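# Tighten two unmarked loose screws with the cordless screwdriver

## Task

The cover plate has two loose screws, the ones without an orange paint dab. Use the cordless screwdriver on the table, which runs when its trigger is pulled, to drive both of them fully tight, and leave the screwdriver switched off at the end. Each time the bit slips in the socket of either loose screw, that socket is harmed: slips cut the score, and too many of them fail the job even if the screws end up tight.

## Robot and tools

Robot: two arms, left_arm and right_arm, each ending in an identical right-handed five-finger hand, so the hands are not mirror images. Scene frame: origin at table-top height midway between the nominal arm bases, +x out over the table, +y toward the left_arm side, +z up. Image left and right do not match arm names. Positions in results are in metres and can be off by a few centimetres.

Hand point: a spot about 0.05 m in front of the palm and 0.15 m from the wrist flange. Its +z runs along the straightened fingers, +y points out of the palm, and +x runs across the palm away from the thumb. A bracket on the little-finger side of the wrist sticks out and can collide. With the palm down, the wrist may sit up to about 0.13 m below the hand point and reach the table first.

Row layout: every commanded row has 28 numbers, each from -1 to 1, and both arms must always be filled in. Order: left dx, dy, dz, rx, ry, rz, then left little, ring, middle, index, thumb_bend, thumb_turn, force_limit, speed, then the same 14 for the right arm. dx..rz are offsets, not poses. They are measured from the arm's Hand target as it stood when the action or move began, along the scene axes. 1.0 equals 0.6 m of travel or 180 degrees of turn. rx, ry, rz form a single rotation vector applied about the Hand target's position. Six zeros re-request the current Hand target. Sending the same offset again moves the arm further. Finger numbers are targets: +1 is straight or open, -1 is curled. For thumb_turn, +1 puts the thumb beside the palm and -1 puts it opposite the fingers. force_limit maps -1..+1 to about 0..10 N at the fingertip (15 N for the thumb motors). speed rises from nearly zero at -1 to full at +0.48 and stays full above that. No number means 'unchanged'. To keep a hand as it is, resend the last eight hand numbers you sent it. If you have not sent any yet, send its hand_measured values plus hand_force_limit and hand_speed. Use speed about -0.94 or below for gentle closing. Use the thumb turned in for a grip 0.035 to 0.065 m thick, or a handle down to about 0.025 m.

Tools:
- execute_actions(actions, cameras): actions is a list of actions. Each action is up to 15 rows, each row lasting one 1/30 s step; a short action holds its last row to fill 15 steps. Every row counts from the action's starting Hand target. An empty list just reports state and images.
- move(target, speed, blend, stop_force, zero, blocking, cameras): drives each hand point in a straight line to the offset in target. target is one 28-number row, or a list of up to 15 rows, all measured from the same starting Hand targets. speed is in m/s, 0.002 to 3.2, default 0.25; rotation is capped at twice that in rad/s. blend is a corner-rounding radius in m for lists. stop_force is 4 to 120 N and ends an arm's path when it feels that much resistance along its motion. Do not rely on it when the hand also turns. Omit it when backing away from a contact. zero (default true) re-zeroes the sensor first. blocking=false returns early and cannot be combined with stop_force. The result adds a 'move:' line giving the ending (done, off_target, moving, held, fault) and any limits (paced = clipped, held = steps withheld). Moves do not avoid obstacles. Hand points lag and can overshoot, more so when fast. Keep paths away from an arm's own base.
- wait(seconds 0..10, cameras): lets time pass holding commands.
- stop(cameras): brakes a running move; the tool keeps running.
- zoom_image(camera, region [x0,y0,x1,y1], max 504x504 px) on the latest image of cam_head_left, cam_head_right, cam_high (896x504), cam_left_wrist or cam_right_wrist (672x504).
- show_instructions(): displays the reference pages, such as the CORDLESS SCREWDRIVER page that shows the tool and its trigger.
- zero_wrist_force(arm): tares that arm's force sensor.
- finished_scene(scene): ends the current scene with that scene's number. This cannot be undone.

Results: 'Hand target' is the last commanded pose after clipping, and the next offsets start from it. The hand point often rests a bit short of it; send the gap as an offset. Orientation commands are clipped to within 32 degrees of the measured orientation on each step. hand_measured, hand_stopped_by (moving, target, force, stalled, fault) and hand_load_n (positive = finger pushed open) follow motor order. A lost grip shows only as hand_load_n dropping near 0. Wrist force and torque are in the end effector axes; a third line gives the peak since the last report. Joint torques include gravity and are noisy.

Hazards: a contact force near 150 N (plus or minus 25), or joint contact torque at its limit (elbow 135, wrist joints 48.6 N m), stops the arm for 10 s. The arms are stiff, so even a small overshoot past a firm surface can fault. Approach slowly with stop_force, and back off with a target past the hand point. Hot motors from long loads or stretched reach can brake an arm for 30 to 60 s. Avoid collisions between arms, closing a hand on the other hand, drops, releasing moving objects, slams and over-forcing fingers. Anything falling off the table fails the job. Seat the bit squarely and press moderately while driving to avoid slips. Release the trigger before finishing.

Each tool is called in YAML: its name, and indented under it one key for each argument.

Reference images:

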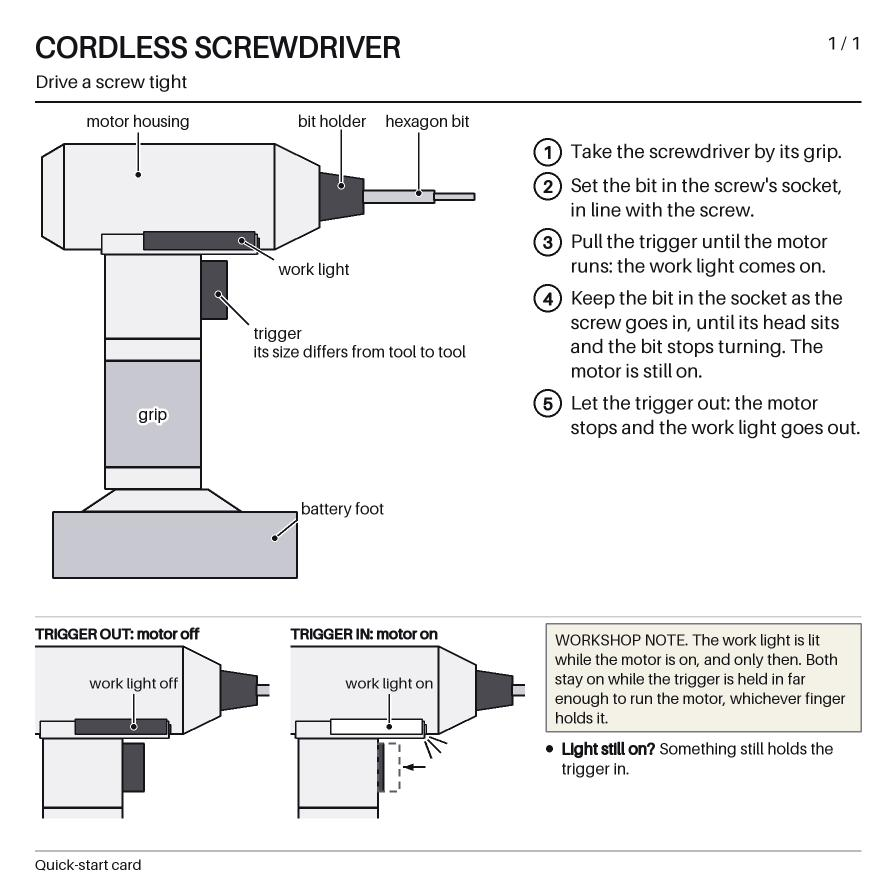

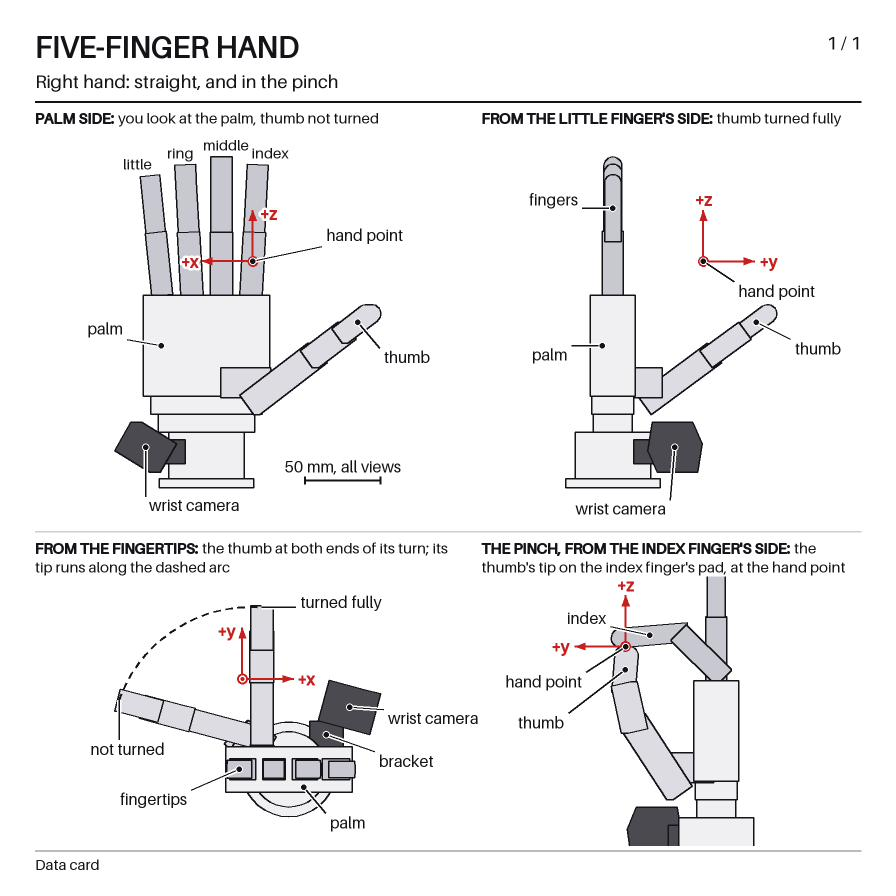

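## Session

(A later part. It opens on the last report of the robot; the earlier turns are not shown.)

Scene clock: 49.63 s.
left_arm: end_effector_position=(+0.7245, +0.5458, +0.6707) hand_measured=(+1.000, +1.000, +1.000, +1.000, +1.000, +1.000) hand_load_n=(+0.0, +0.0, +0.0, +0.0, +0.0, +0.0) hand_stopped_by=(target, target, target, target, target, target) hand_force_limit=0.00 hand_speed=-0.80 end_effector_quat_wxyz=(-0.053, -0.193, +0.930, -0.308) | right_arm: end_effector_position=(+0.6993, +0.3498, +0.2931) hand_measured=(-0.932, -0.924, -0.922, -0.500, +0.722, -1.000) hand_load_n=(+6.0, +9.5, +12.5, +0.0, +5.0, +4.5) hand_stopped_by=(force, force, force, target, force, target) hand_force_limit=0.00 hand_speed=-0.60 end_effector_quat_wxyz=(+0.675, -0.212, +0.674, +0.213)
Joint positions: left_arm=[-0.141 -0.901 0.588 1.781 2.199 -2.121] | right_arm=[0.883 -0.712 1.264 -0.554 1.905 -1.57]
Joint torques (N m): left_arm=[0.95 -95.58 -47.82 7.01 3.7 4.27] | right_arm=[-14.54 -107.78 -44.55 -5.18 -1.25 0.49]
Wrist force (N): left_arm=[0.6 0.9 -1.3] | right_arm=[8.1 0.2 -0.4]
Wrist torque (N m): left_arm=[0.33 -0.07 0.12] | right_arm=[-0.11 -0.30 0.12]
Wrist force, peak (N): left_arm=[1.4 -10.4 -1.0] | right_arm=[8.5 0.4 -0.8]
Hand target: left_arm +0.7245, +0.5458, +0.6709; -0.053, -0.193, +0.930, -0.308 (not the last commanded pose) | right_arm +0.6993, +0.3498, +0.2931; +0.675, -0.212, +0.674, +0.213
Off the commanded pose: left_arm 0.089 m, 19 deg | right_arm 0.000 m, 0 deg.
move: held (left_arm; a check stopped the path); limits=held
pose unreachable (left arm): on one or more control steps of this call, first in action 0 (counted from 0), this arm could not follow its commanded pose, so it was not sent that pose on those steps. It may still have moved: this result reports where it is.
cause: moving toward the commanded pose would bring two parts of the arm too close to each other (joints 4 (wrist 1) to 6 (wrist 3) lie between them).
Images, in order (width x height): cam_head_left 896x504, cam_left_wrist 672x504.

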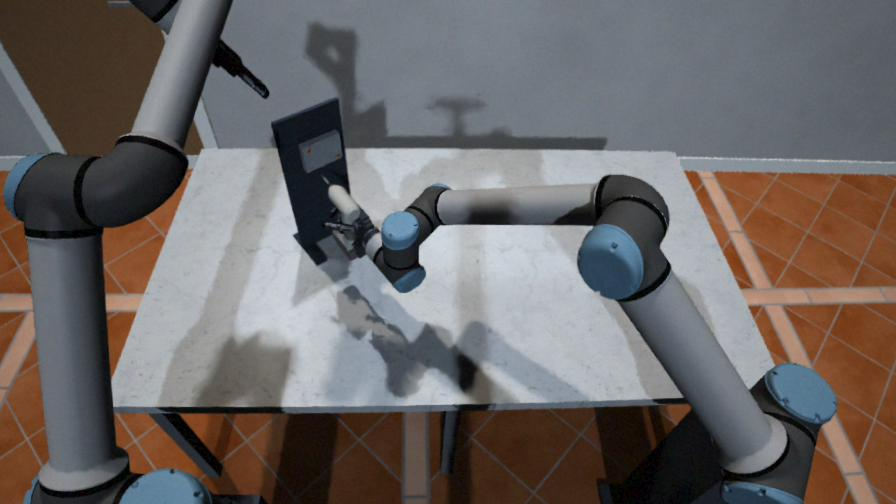

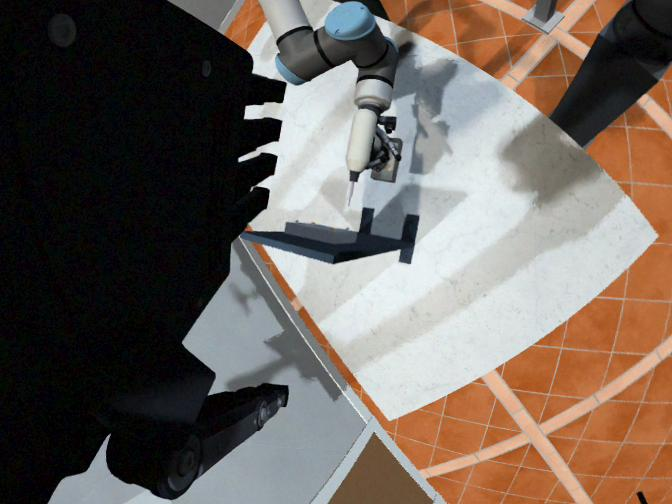

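move:
  target: [0,0,0,0,0,0,1,1,1,1,1,1,0,-0.8,0.037,0.034,-0.009,0,0,0,-0.98,-0.98,-0.98,-0.5,-0.95,-1,0,-0.6]
  speed: 0.06
  stop_force: 5

zoom_image:
  camera: "cam_head_right"
  region: [290, 120, 370, 200]

zoom_image:
  camera: "cam_head_left"
  region: [290, 120, 370, 200]

zoom_image:
  camera: "cam_high"
  region: [340, 110, 420, 190]

zoom_image:
  camera: "cam_left_wrist"
  region: [280, 160, 400, 270]

zoom_image:
  camera: "cam_left_wrist"
  region: [320, 190, 380, 250]

Scene clock: 52.40 s.
left_arm: end_effector_position=(+0.7245, +0.5458, +0.6709) hand_measured=(+1.000, +1.000, +1.000, +1.000, +1.000, +1.000) hand_load_n=(+0.0, +0.0, +0.0, +0.0, +0.0, +0.0) hand_stopped_by=(target, target, target, target, target, target) hand_force_limit=0.00 hand_speed=-0.80 end_effector_quat_wxyz=(-0.053, -0.193, +0.930, -0.308) | right_arm: end_effector_position=(+0.7215, +0.3702, +0.2877) hand_measured=(-0.932, -0.924, -0.922, -0.500, +0.722, -1.000) hand_load_n=(+6.0, +9.0, +12.5, +0.0, +5.0, +4.5) hand_stopped_by=(force, force, force, target, force, target) hand_force_limit=0.00 hand_speed=-0.60 end_effector_quat_wxyz=(+0.675, -0.212, +0.674, +0.213)
Joint positions: left_arm=[-0.141 -0.901 0.588 1.781 2.199 -2.121] | right_arm=[0.877 -0.664 1.182 -0.519 1.899 -1.57]
Joint torques (N m): left_arm=[7.69 -64.65 -47.92 7.15 2.98 3.79] | right_arm=[14.17 -130.94 -48.77 -5.88 1.63 0.65]
Wrist force (N): left_arm=[0.9 0.9 -1.3] | right_arm=[8.0 0.2 -0.4]
Wrist torque (N m): left_arm=[0.34 -0.12 0.14] | right_arm=[-0.13 -0.29 0.12]
Wrist force, peak (N): left_arm=[1.2 0.7 -1.7] | right_arm=[8.6 0.1 -0.5]
Hand target: left_arm +0.7245, +0.5458, +0.6709; -0.053, -0.193, +0.930, -0.308 | right_arm +0.7215, +0.3702, +0.2877; +0.675, -0.212, +0.674, +0.213
Off the commanded pose: left_arm 0.000 m, 0 deg | right_arm 0.000 m, 0 deg.
move: done

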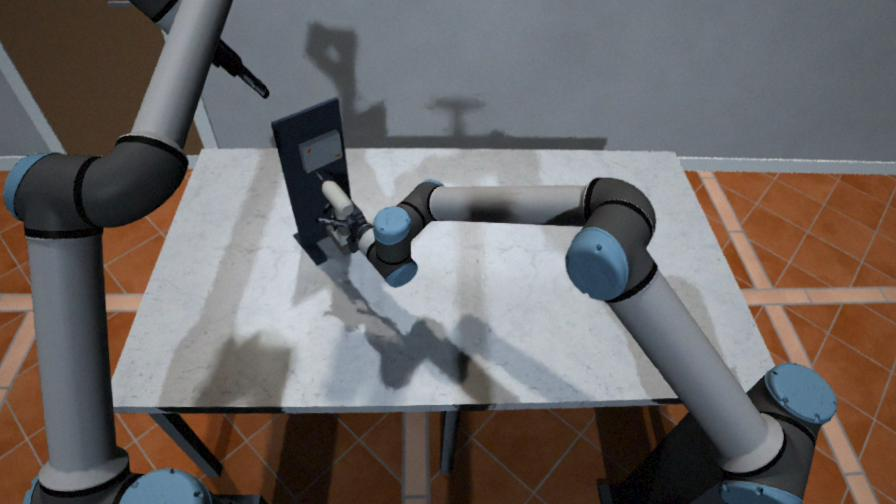

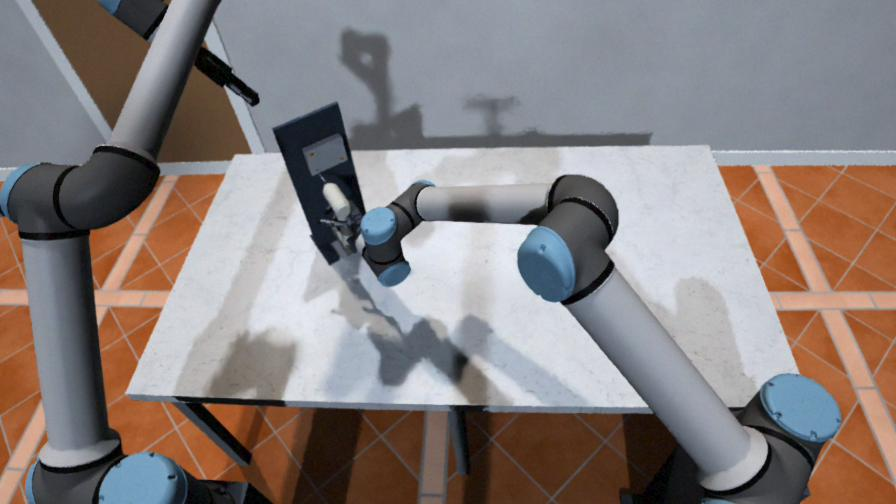

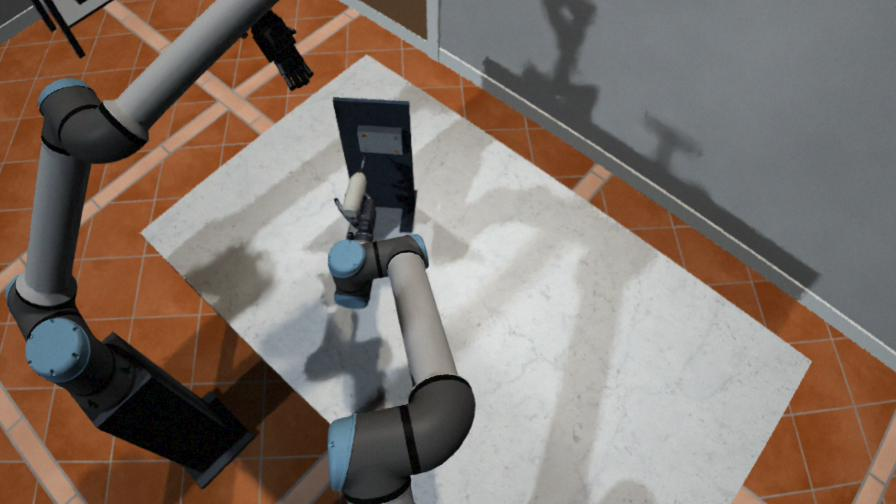

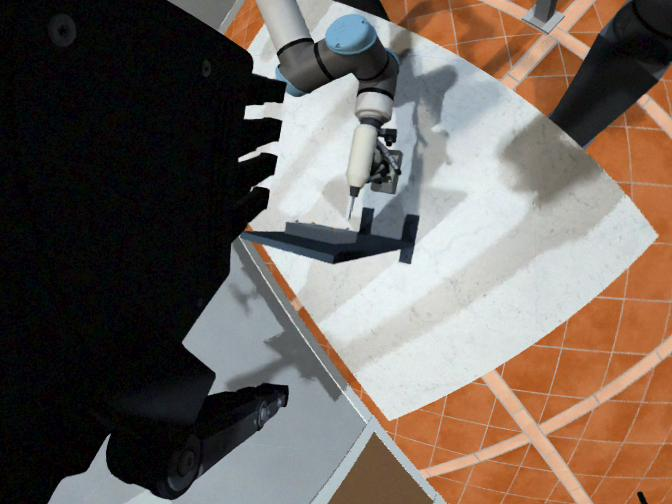

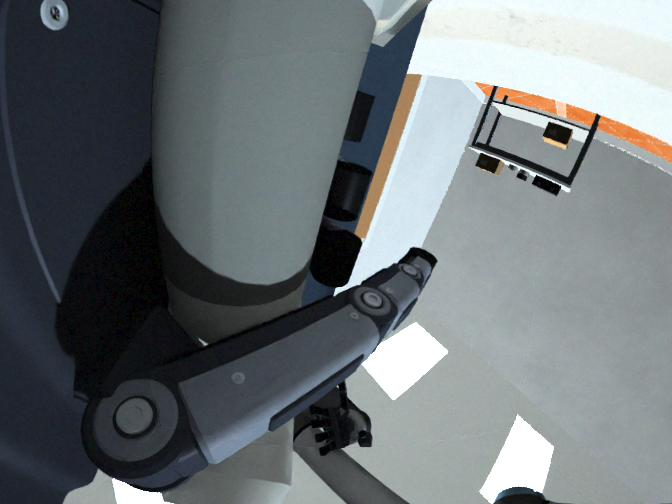

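Scaled by 6.300.

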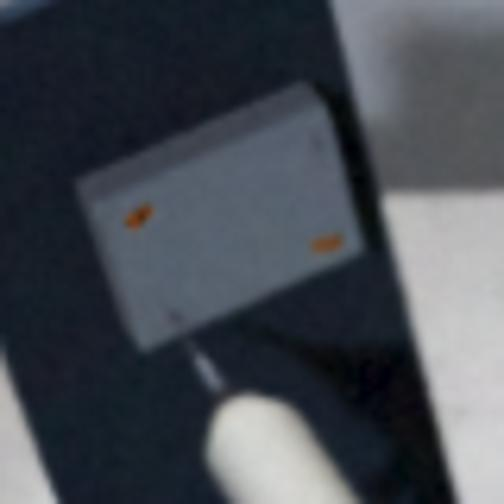

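Scaled by 6.300.

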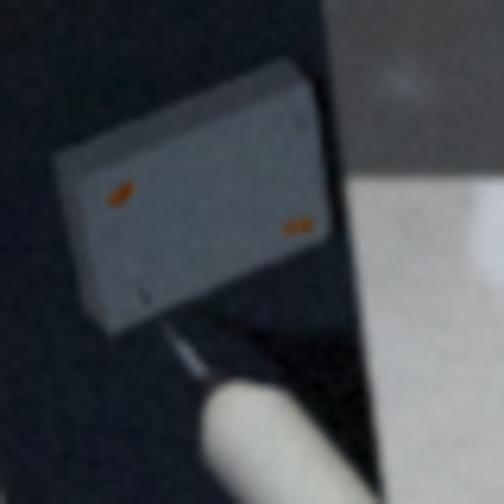

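Scaled by 6.300.

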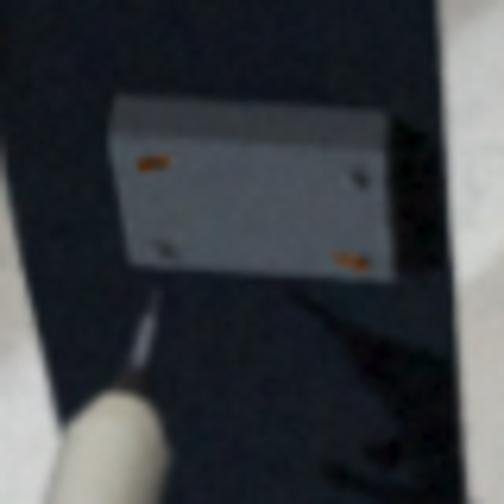

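Scaled by 4.200 (camera's finer frame: 960x720).

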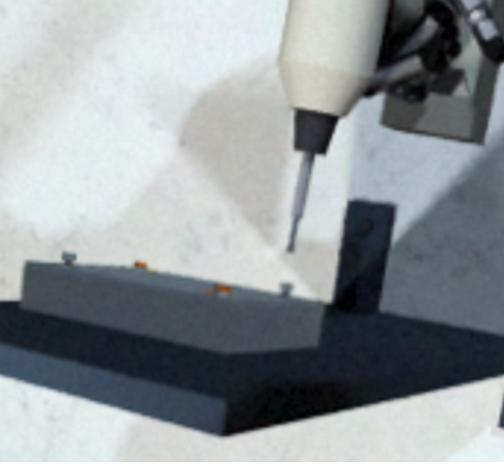

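Scaled by 8.400 (camera's finer frame: 960x720).

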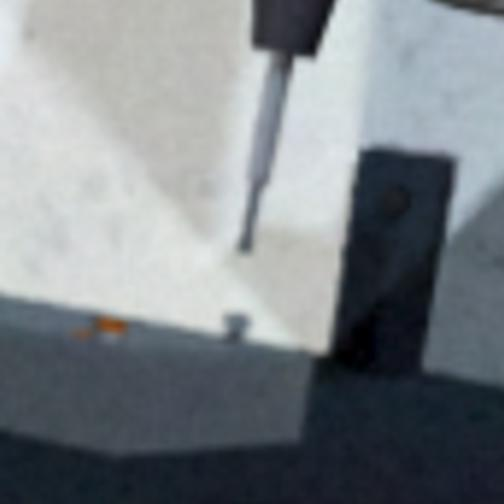

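move:
  target: [0,0,0,0,0,0,1,1,1,1,1,1,0,-0.8,0.009,-0.013,0,0,0,0.0222,-0.98,-0.98,-0.98,-0.5,-0.95,-1,0,-0.6]
  speed: 0.06

zoom_image:
  camera: "cam_head_right"
  region: [290, 120, 370, 200]

zoom_image:
  camera: "cam_head_left"
  region: [290, 120, 370, 200]

zoom_image:
  camera: "cam_high"
  region: [340, 110, 420, 190]

zoom_image:
  camera: "cam_left_wrist"
  region: [320, 190, 380, 250]

Scene clock: 54.53 s.
left_arm: end_effector_position=(+0.7245, +0.5458, +0.6709) hand_measured=(+1.000, +1.000, +1.000, +1.000, +1.000, +1.000) hand_load_n=(+0.0, +0.0, +0.0, +0.0, +0.0, +0.0) hand_stopped_by=(target, target, target, target, target, target) hand_force_limit=0.00 hand_speed=-0.80 end_effector_quat_wxyz=(-0.053, -0.193, +0.930, -0.308) | right_arm: end_effector_position=(+0.7270, +0.3623, +0.2878) hand_measured=(-0.932, -0.924, -0.922, -0.500, +0.722, -1.000) hand_load_n=(+6.0, +9.0, +13.0, +0.0, +5.0, +4.5) hand_stopped_by=(force, force, force, target, force, target) hand_force_limit=0.00 hand_speed=-0.60 end_effector_quat_wxyz=(+0.667, -0.235, +0.666, +0.236)
Joint positions: left_arm=[-0.141 -0.901 0.588 1.781 2.199 -2.121] | right_arm=[0.848 -0.678 1.209 -0.533 1.8 -1.57]
Joint torques (N m): left_arm=[6.59 -62.21 -45.46 6.76 3.08 3.95] | right_arm=[14.66 -110.17 -49.4 -2.18 2.38 2.01]
Wrist force (N): left_arm=[0.8 0.7 -1.2] | right_arm=[8.1 0.1 -0.8]
Wrist torque (N m): left_arm=[0.30 -0.09 0.13] | right_arm=[-0.11 -0.29 0.13]
Wrist force, peak (N): left_arm=[1.2 0.8 -1.5] | right_arm=[8.4 0.4 -0.5]
Hand target: left_arm +0.7245, +0.5458, +0.6709; -0.053, -0.193, +0.930, -0.308 | right_arm +0.7269, +0.3624, +0.2877; +0.667, -0.235, +0.666, +0.236
Off the commanded pose: left_arm 0.000 m, 0 deg | right_arm 0.000 m, 0 deg.
move: done

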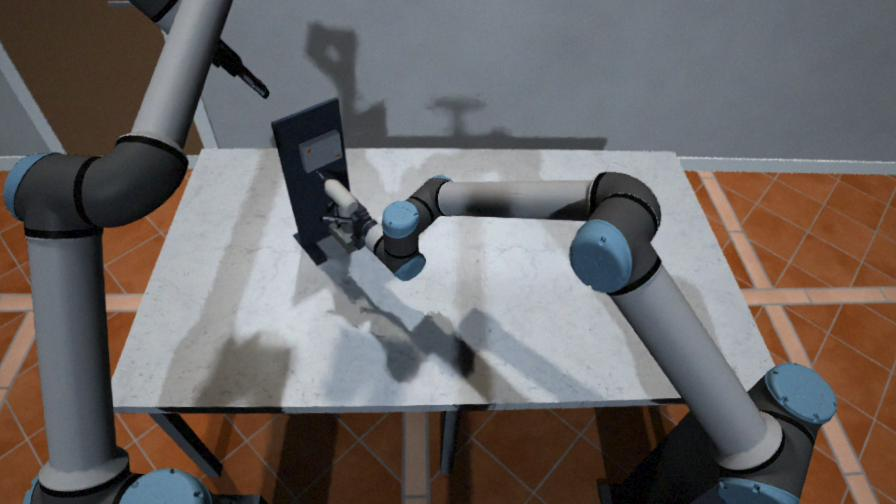

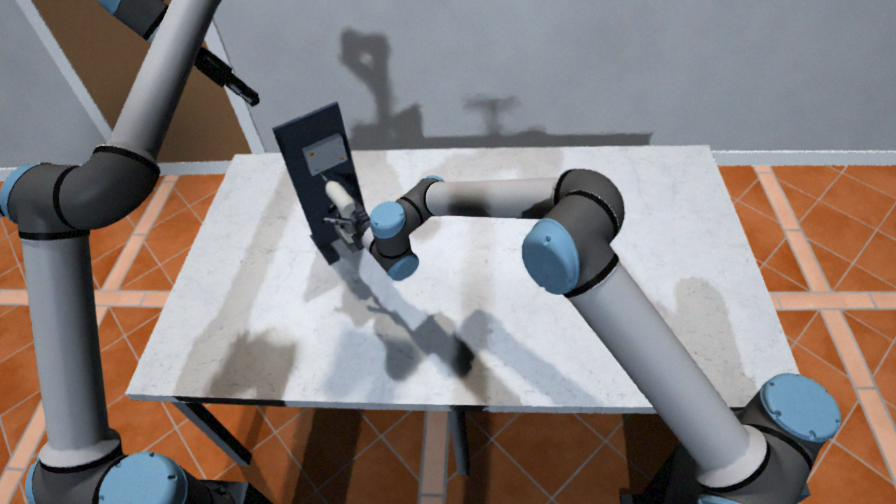

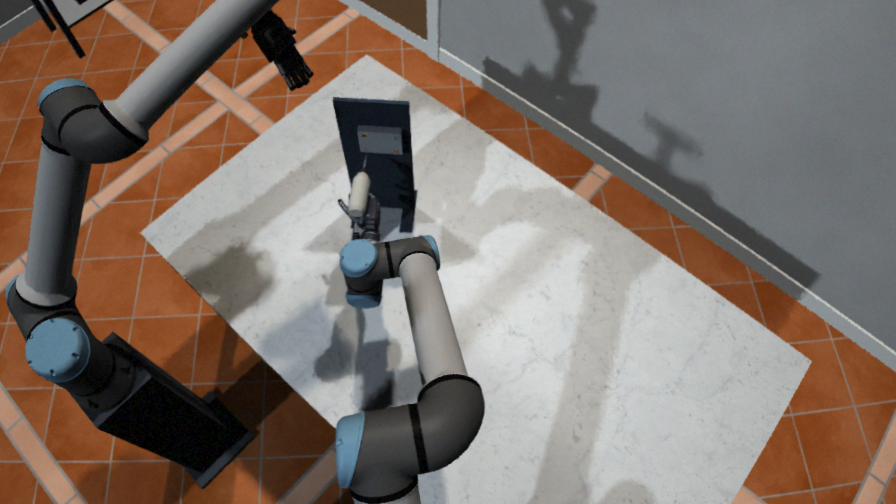

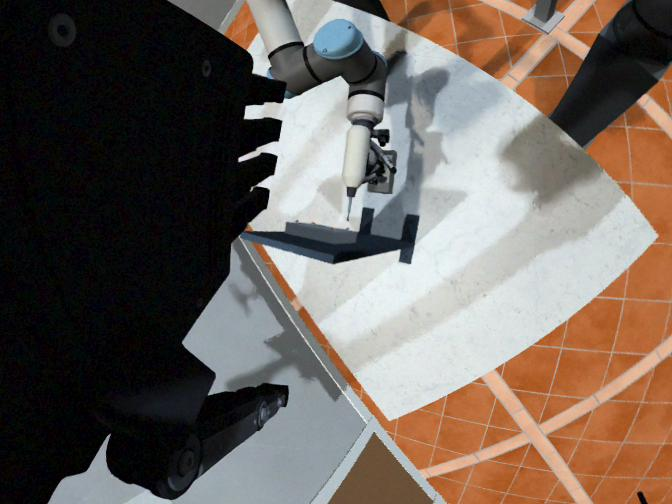

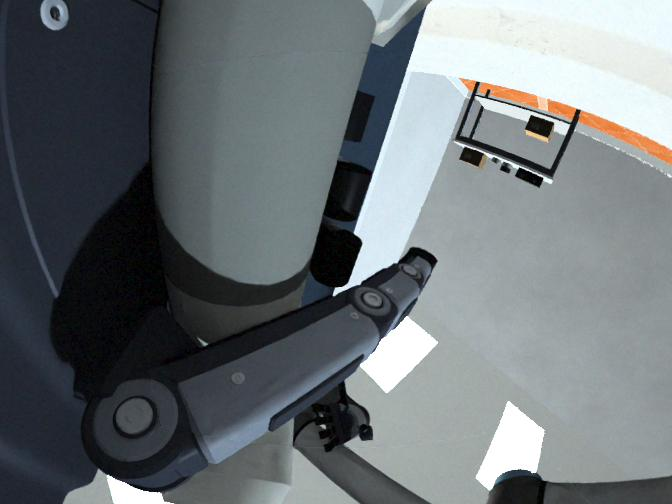

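Scaled by 6.300.

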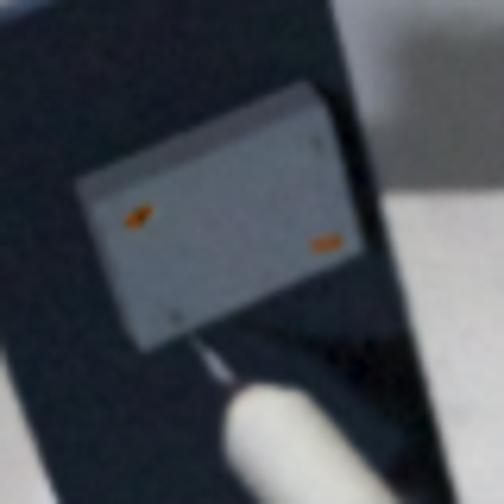

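Scaled by 6.300.

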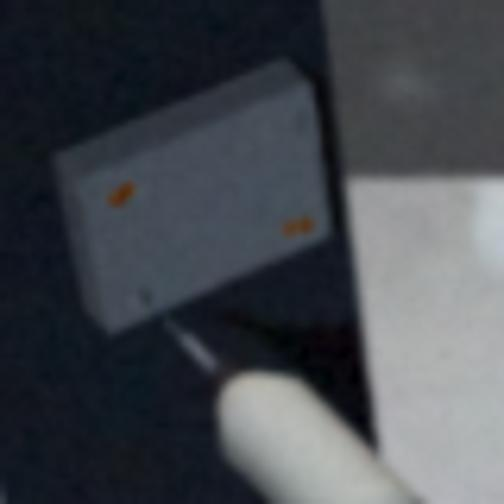

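Scaled by 6.300.

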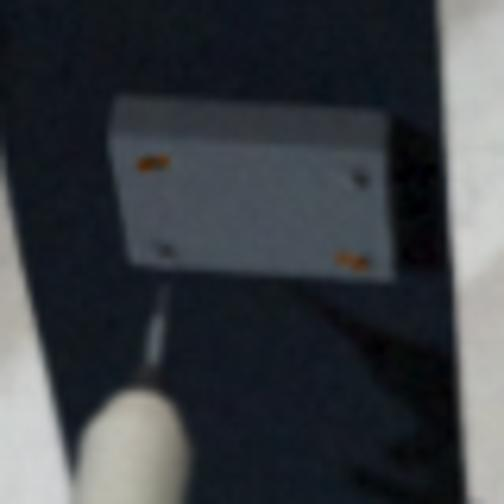

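Scaled by 8.400 (camera's finer frame: 960x720).

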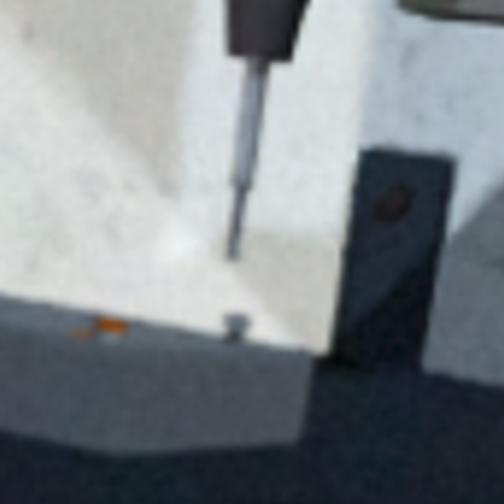

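move:
  target: [0,0,0,0,0,0,1,1,1,1,1,1,0,-0.8,0.0138,0.015,-0.0017,0,0,0,-0.98,-0.98,-0.98,-0.5,-0.95,-1,0,-0.6]
  speed: 0.03
  stop_force: 4
  cameras: ["cam_left_wrist","cam_high","cam_head_left","cam_head_right"]

zoom_image:
  camera: "cam_head_right"
  region: [300, 150, 340, 190]

zoom_image:
  camera: "cam_head_left"
  region: [300, 150, 340, 190]

zoom_image:
  camera: "cam_high"
  region: [345, 135, 385, 175]

zoom_image:
  camera: "cam_left_wrist"
  region: [320, 190, 380, 250]

Scene clock: 56.33 s.
left_arm: end_effector_position=(+0.7245, +0.5458, +0.6709) hand_measured=(+1.000, +1.000, +1.000, +1.000, +1.000, +1.000) hand_load_n=(+0.0, +0.0, +0.0, -0.5, +0.0, +0.0) hand_stopped_by=(target, target, target, target, target, target) hand_force_limit=0.00 hand_speed=-0.80 end_effector_quat_wxyz=(-0.053, -0.193, +0.930, -0.308) | right_arm: end_effector_position=(+0.7351, +0.3714, +0.2867) hand_measured=(-0.932, -0.924, -0.922, -0.500, +0.722, -1.000) hand_load_n=(+6.0, +9.5, +12.5, +0.0, +5.0, +4.5) hand_stopped_by=(force, force, force, target, force, target) hand_force_limit=0.00 hand_speed=-0.60 end_effector_quat_wxyz=(+0.667, -0.235, +0.666, +0.236)
Joint positions: left_arm=[-0.141 -0.901 0.588 1.781 2.199 -2.121] | right_arm=[0.847 -0.659 1.173 -0.516 1.799 -1.57]
Joint torques (N m): left_arm=[7.51 -65.25 -44.32 6.72 3.01 3.66] | right_arm=[-15.83 -131.28 -38.43 -6.24 0.79 2.19]
Wrist force (N): left_arm=[1.0 0.6 -0.9] | right_arm=[8.1 0.1 -0.6]
Wrist torque (N m): left_arm=[0.26 -0.13 0.14] | right_arm=[-0.13 -0.29 0.13]
Wrist force, peak (N): left_arm=[1.2 0.6 -1.6] | right_arm=[8.6 0.2 -0.5]
Hand target: left_arm +0.7245, +0.5458, +0.6709; -0.053, -0.193, +0.930, -0.308 | right_arm +0.7351, +0.3714, +0.2867; +0.667, -0.235, +0.666, +0.236
Off the commanded pose: left_arm 0.000 m, 0 deg | right_arm 0.000 m, 0 deg.
move: done
Images, in order (width x height): cam_head_left 896x504, cam_head_right 896x504, cam_high 896x504, cam_left_wrist 672x504.

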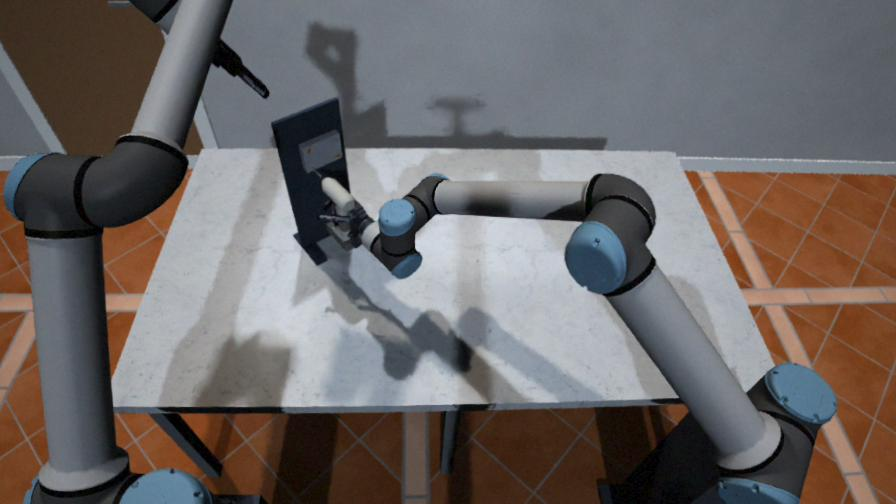

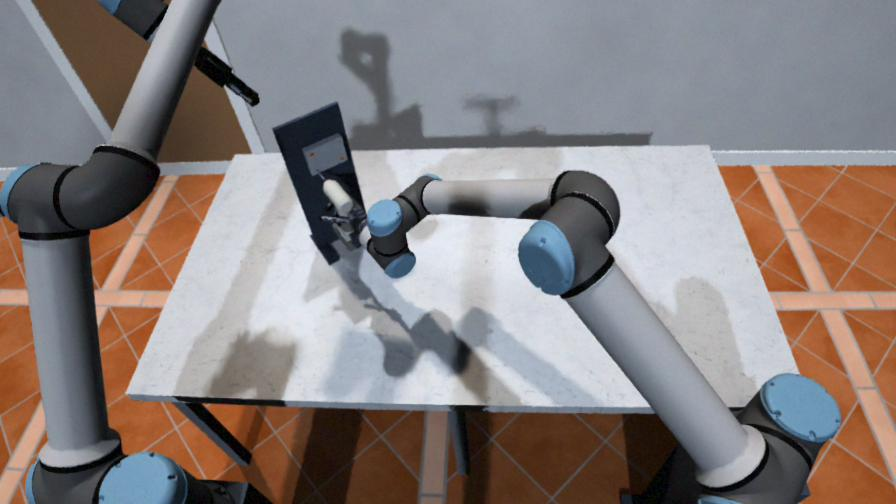

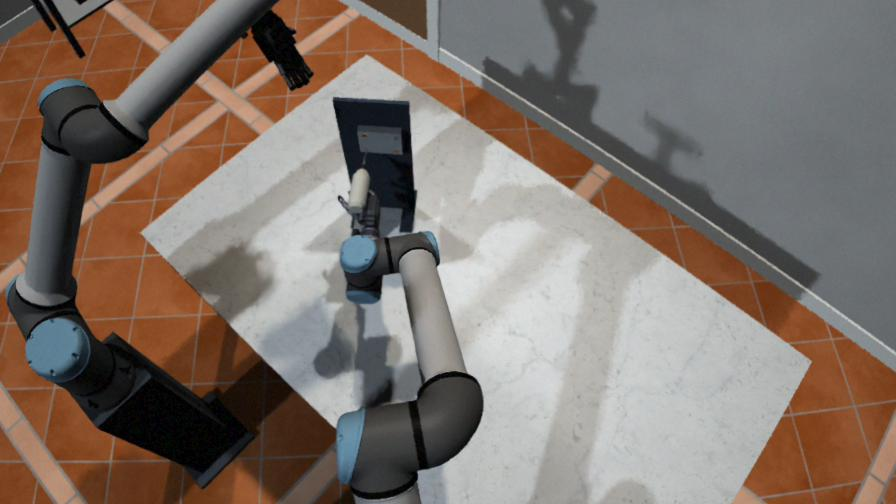

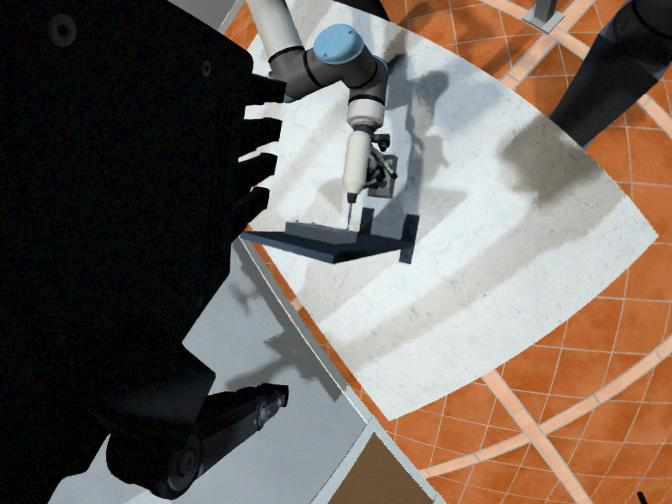

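Scaled by 12.600.

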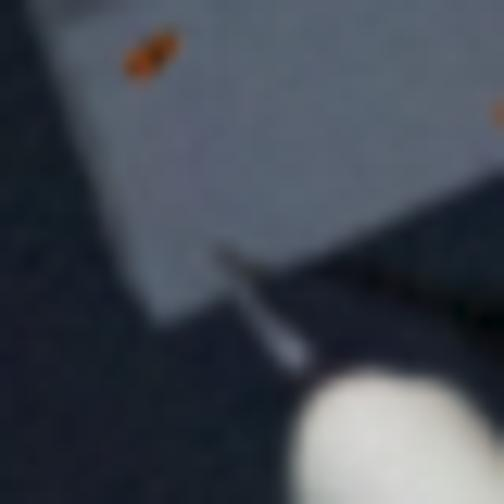

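Scaled by 12.600.

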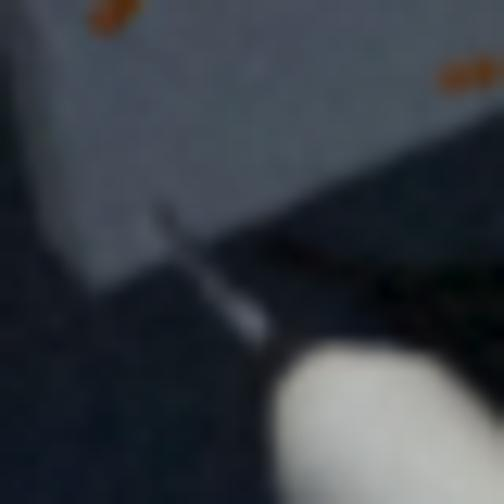

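Scaled by 12.600.

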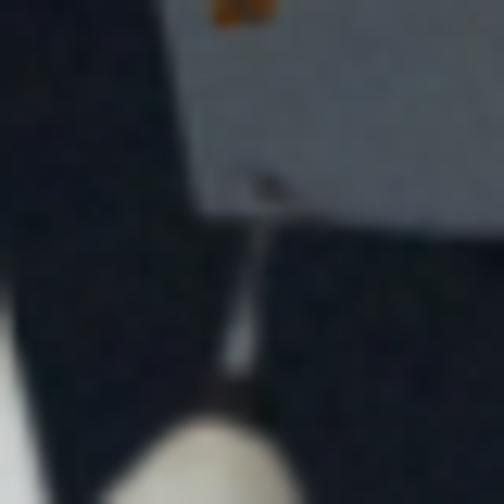

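Scaled by 8.400 (camera's finer frame: 960x720).

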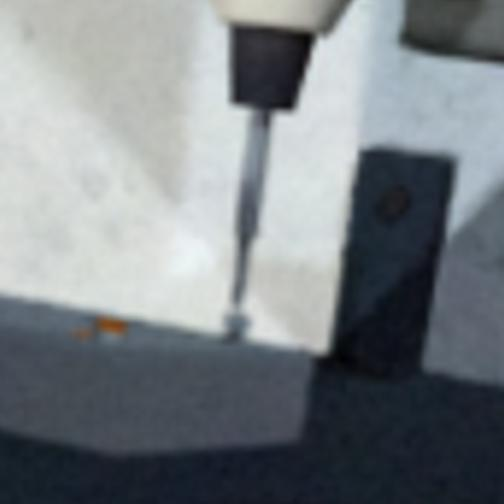

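move:
  target: [0,0,0,0,0,0,1,1,1,1,1,1,0,-0.8,0.0163,0.0116,0,0,0,0,-0.98,-0.98,-0.98,-0.5,-0.95,-1,0,-0.6]
  speed: 0.012
  stop_force: 4
  cameras: ["cam_left_wrist","cam_high","cam_head_left","cam_head_right"]

zoom_image:
  camera: "cam_head_right"
  region: [300, 150, 340, 190]

zoom_image:
  camera: "cam_head_left"
  region: [300, 150, 340, 190]

zoom_image:
  camera: "cam_high"
  region: [345, 135, 385, 175]

zoom_image:
  camera: "cam_left_wrist"
  region: [330, 200, 370, 240]

Scene clock: 58.53 s.
left_arm: end_effector_position=(+0.7245, +0.5458, +0.6709) hand_measured=(+1.000, +1.000, +1.000, +1.000, +1.000, +1.000) hand_load_n=(+0.0, +0.0, +0.0, +0.0, +0.0, +0.0) hand_stopped_by=(target, target, target, target, target, target) hand_force_limit=0.00 hand_speed=-0.80 end_effector_quat_wxyz=(-0.053, -0.193, +0.930, -0.308) | right_arm: end_effector_position=(+0.7413, +0.3758, +0.2867) hand_measured=(-0.932, -0.924, -0.922, -0.500, +0.722, -1.000) hand_load_n=(+6.0, +9.0, +12.5, +0.0, +5.5, +4.0) hand_stopped_by=(force, force, force, target, force, target) hand_force_limit=0.00 hand_speed=-0.60 end_effector_quat_wxyz=(+0.667, -0.235, +0.666, +0.236)
Joint positions: left_arm=[-0.141 -0.901 0.588 1.781 2.199 -2.121] | right_arm=[0.845 -0.648 1.152 -0.505 1.797 -1.57]
Joint torques (N m): left_arm=[7.03 -68.12 -45.28 6.12 2.23 4.1] | right_arm=[13.85 -131.55 -39.68 -6.19 2.2 2]
Wrist force (N): left_arm=[1.1 0.4 -1.1] | right_arm=[8.1 -0.2 -1.0]
Wrist torque (N m): left_arm=[0.23 -0.15 0.14] | right_arm=[-0.13 -0.25 0.12]
Wrist force, peak (N): left_arm=[1.0 1.1 -1.6] | right_arm=[12.2 0.5 -12.9]
Hand target: left_arm +0.7245, +0.5458, +0.6709; -0.053, -0.193, +0.930, -0.308 | right_arm +0.7413, +0.3758, +0.2867; +0.667, -0.235, +0.666, +0.236 (not the last commanded pose)
Off the commanded pose: left_arm 0.000 m, 0 deg | right_arm 0.004 m, 0 deg.
move: contact (right_arm)
Images, in order (width x height): cam_head_left 896x504, cam_head_right 896x504, cam_high 896x504, cam_left_wrist 672x504.

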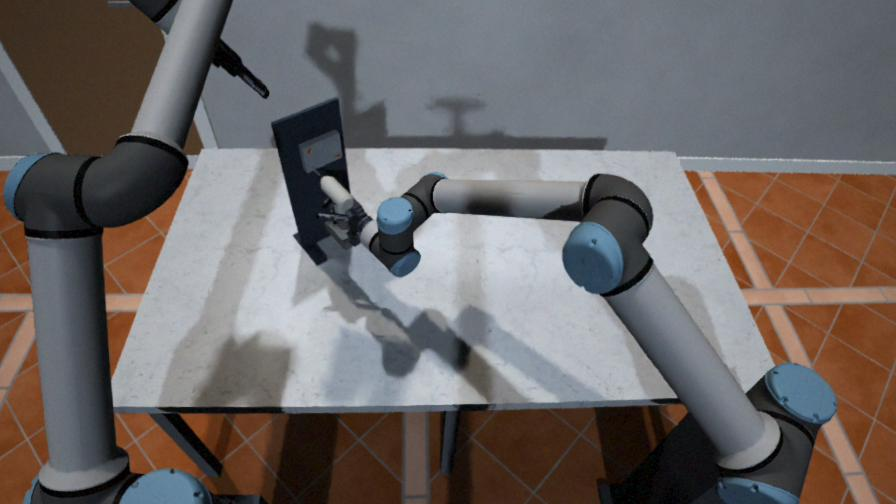

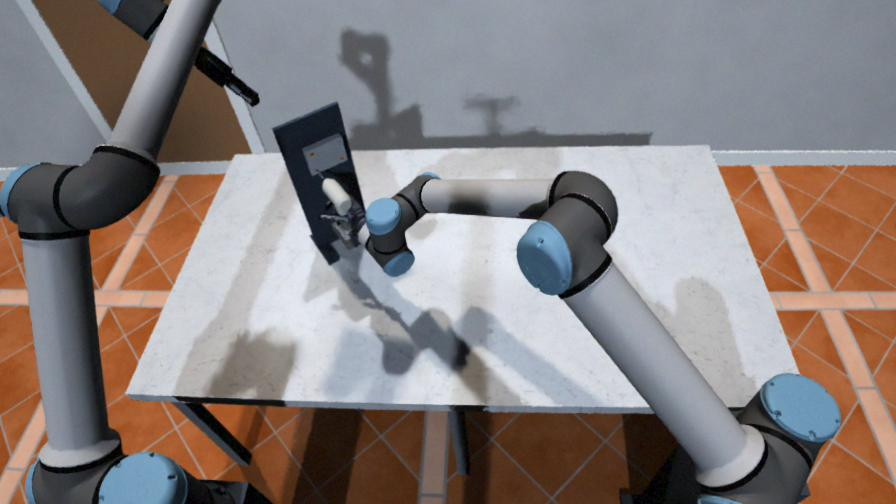

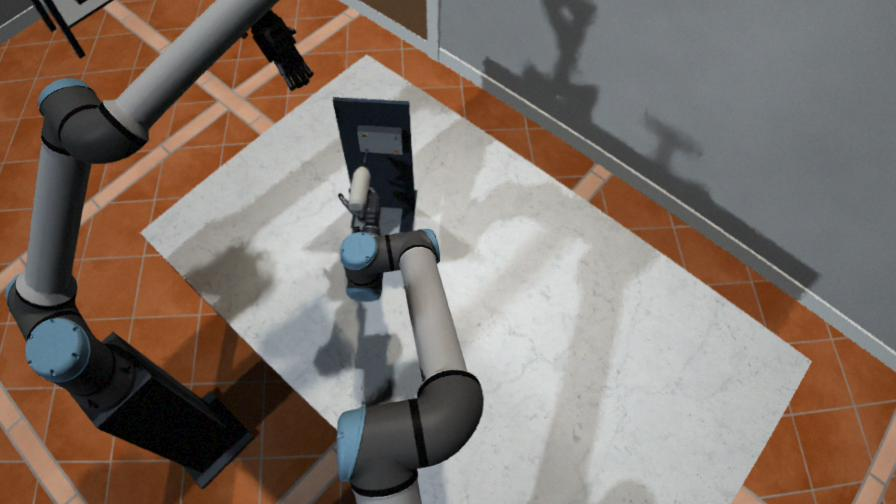

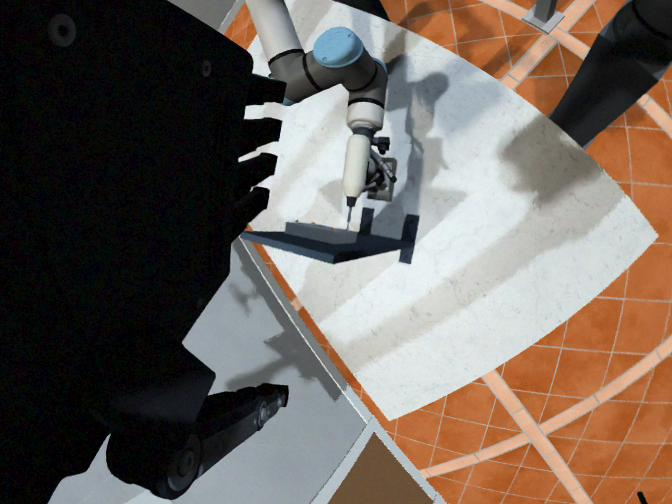

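Scaled by 12.600.

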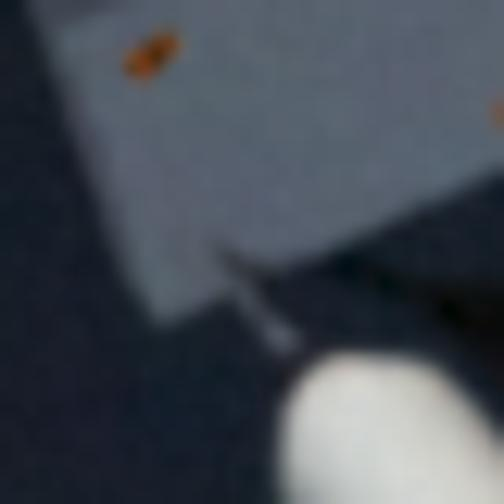

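Scaled by 12.600.

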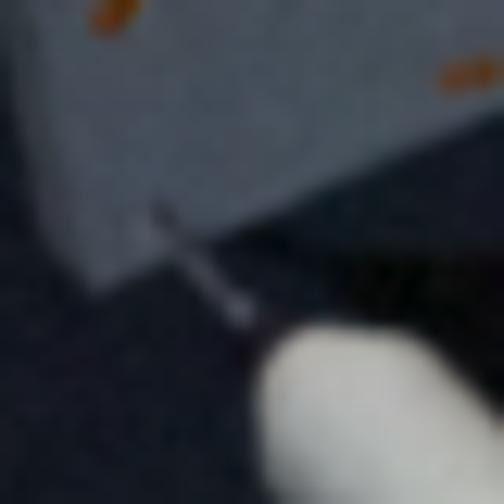

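Scaled by 12.600.

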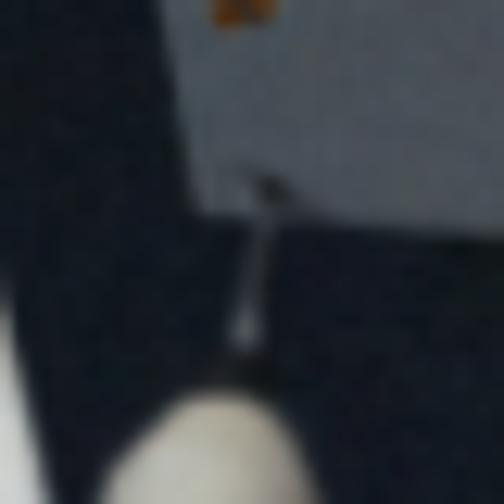

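Scaled by 12.600 (camera's finer frame: 960x720).

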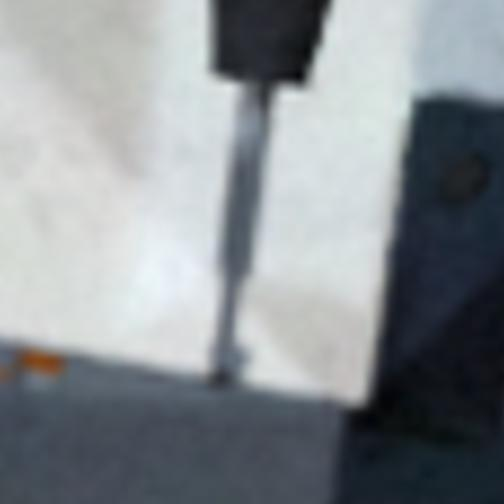

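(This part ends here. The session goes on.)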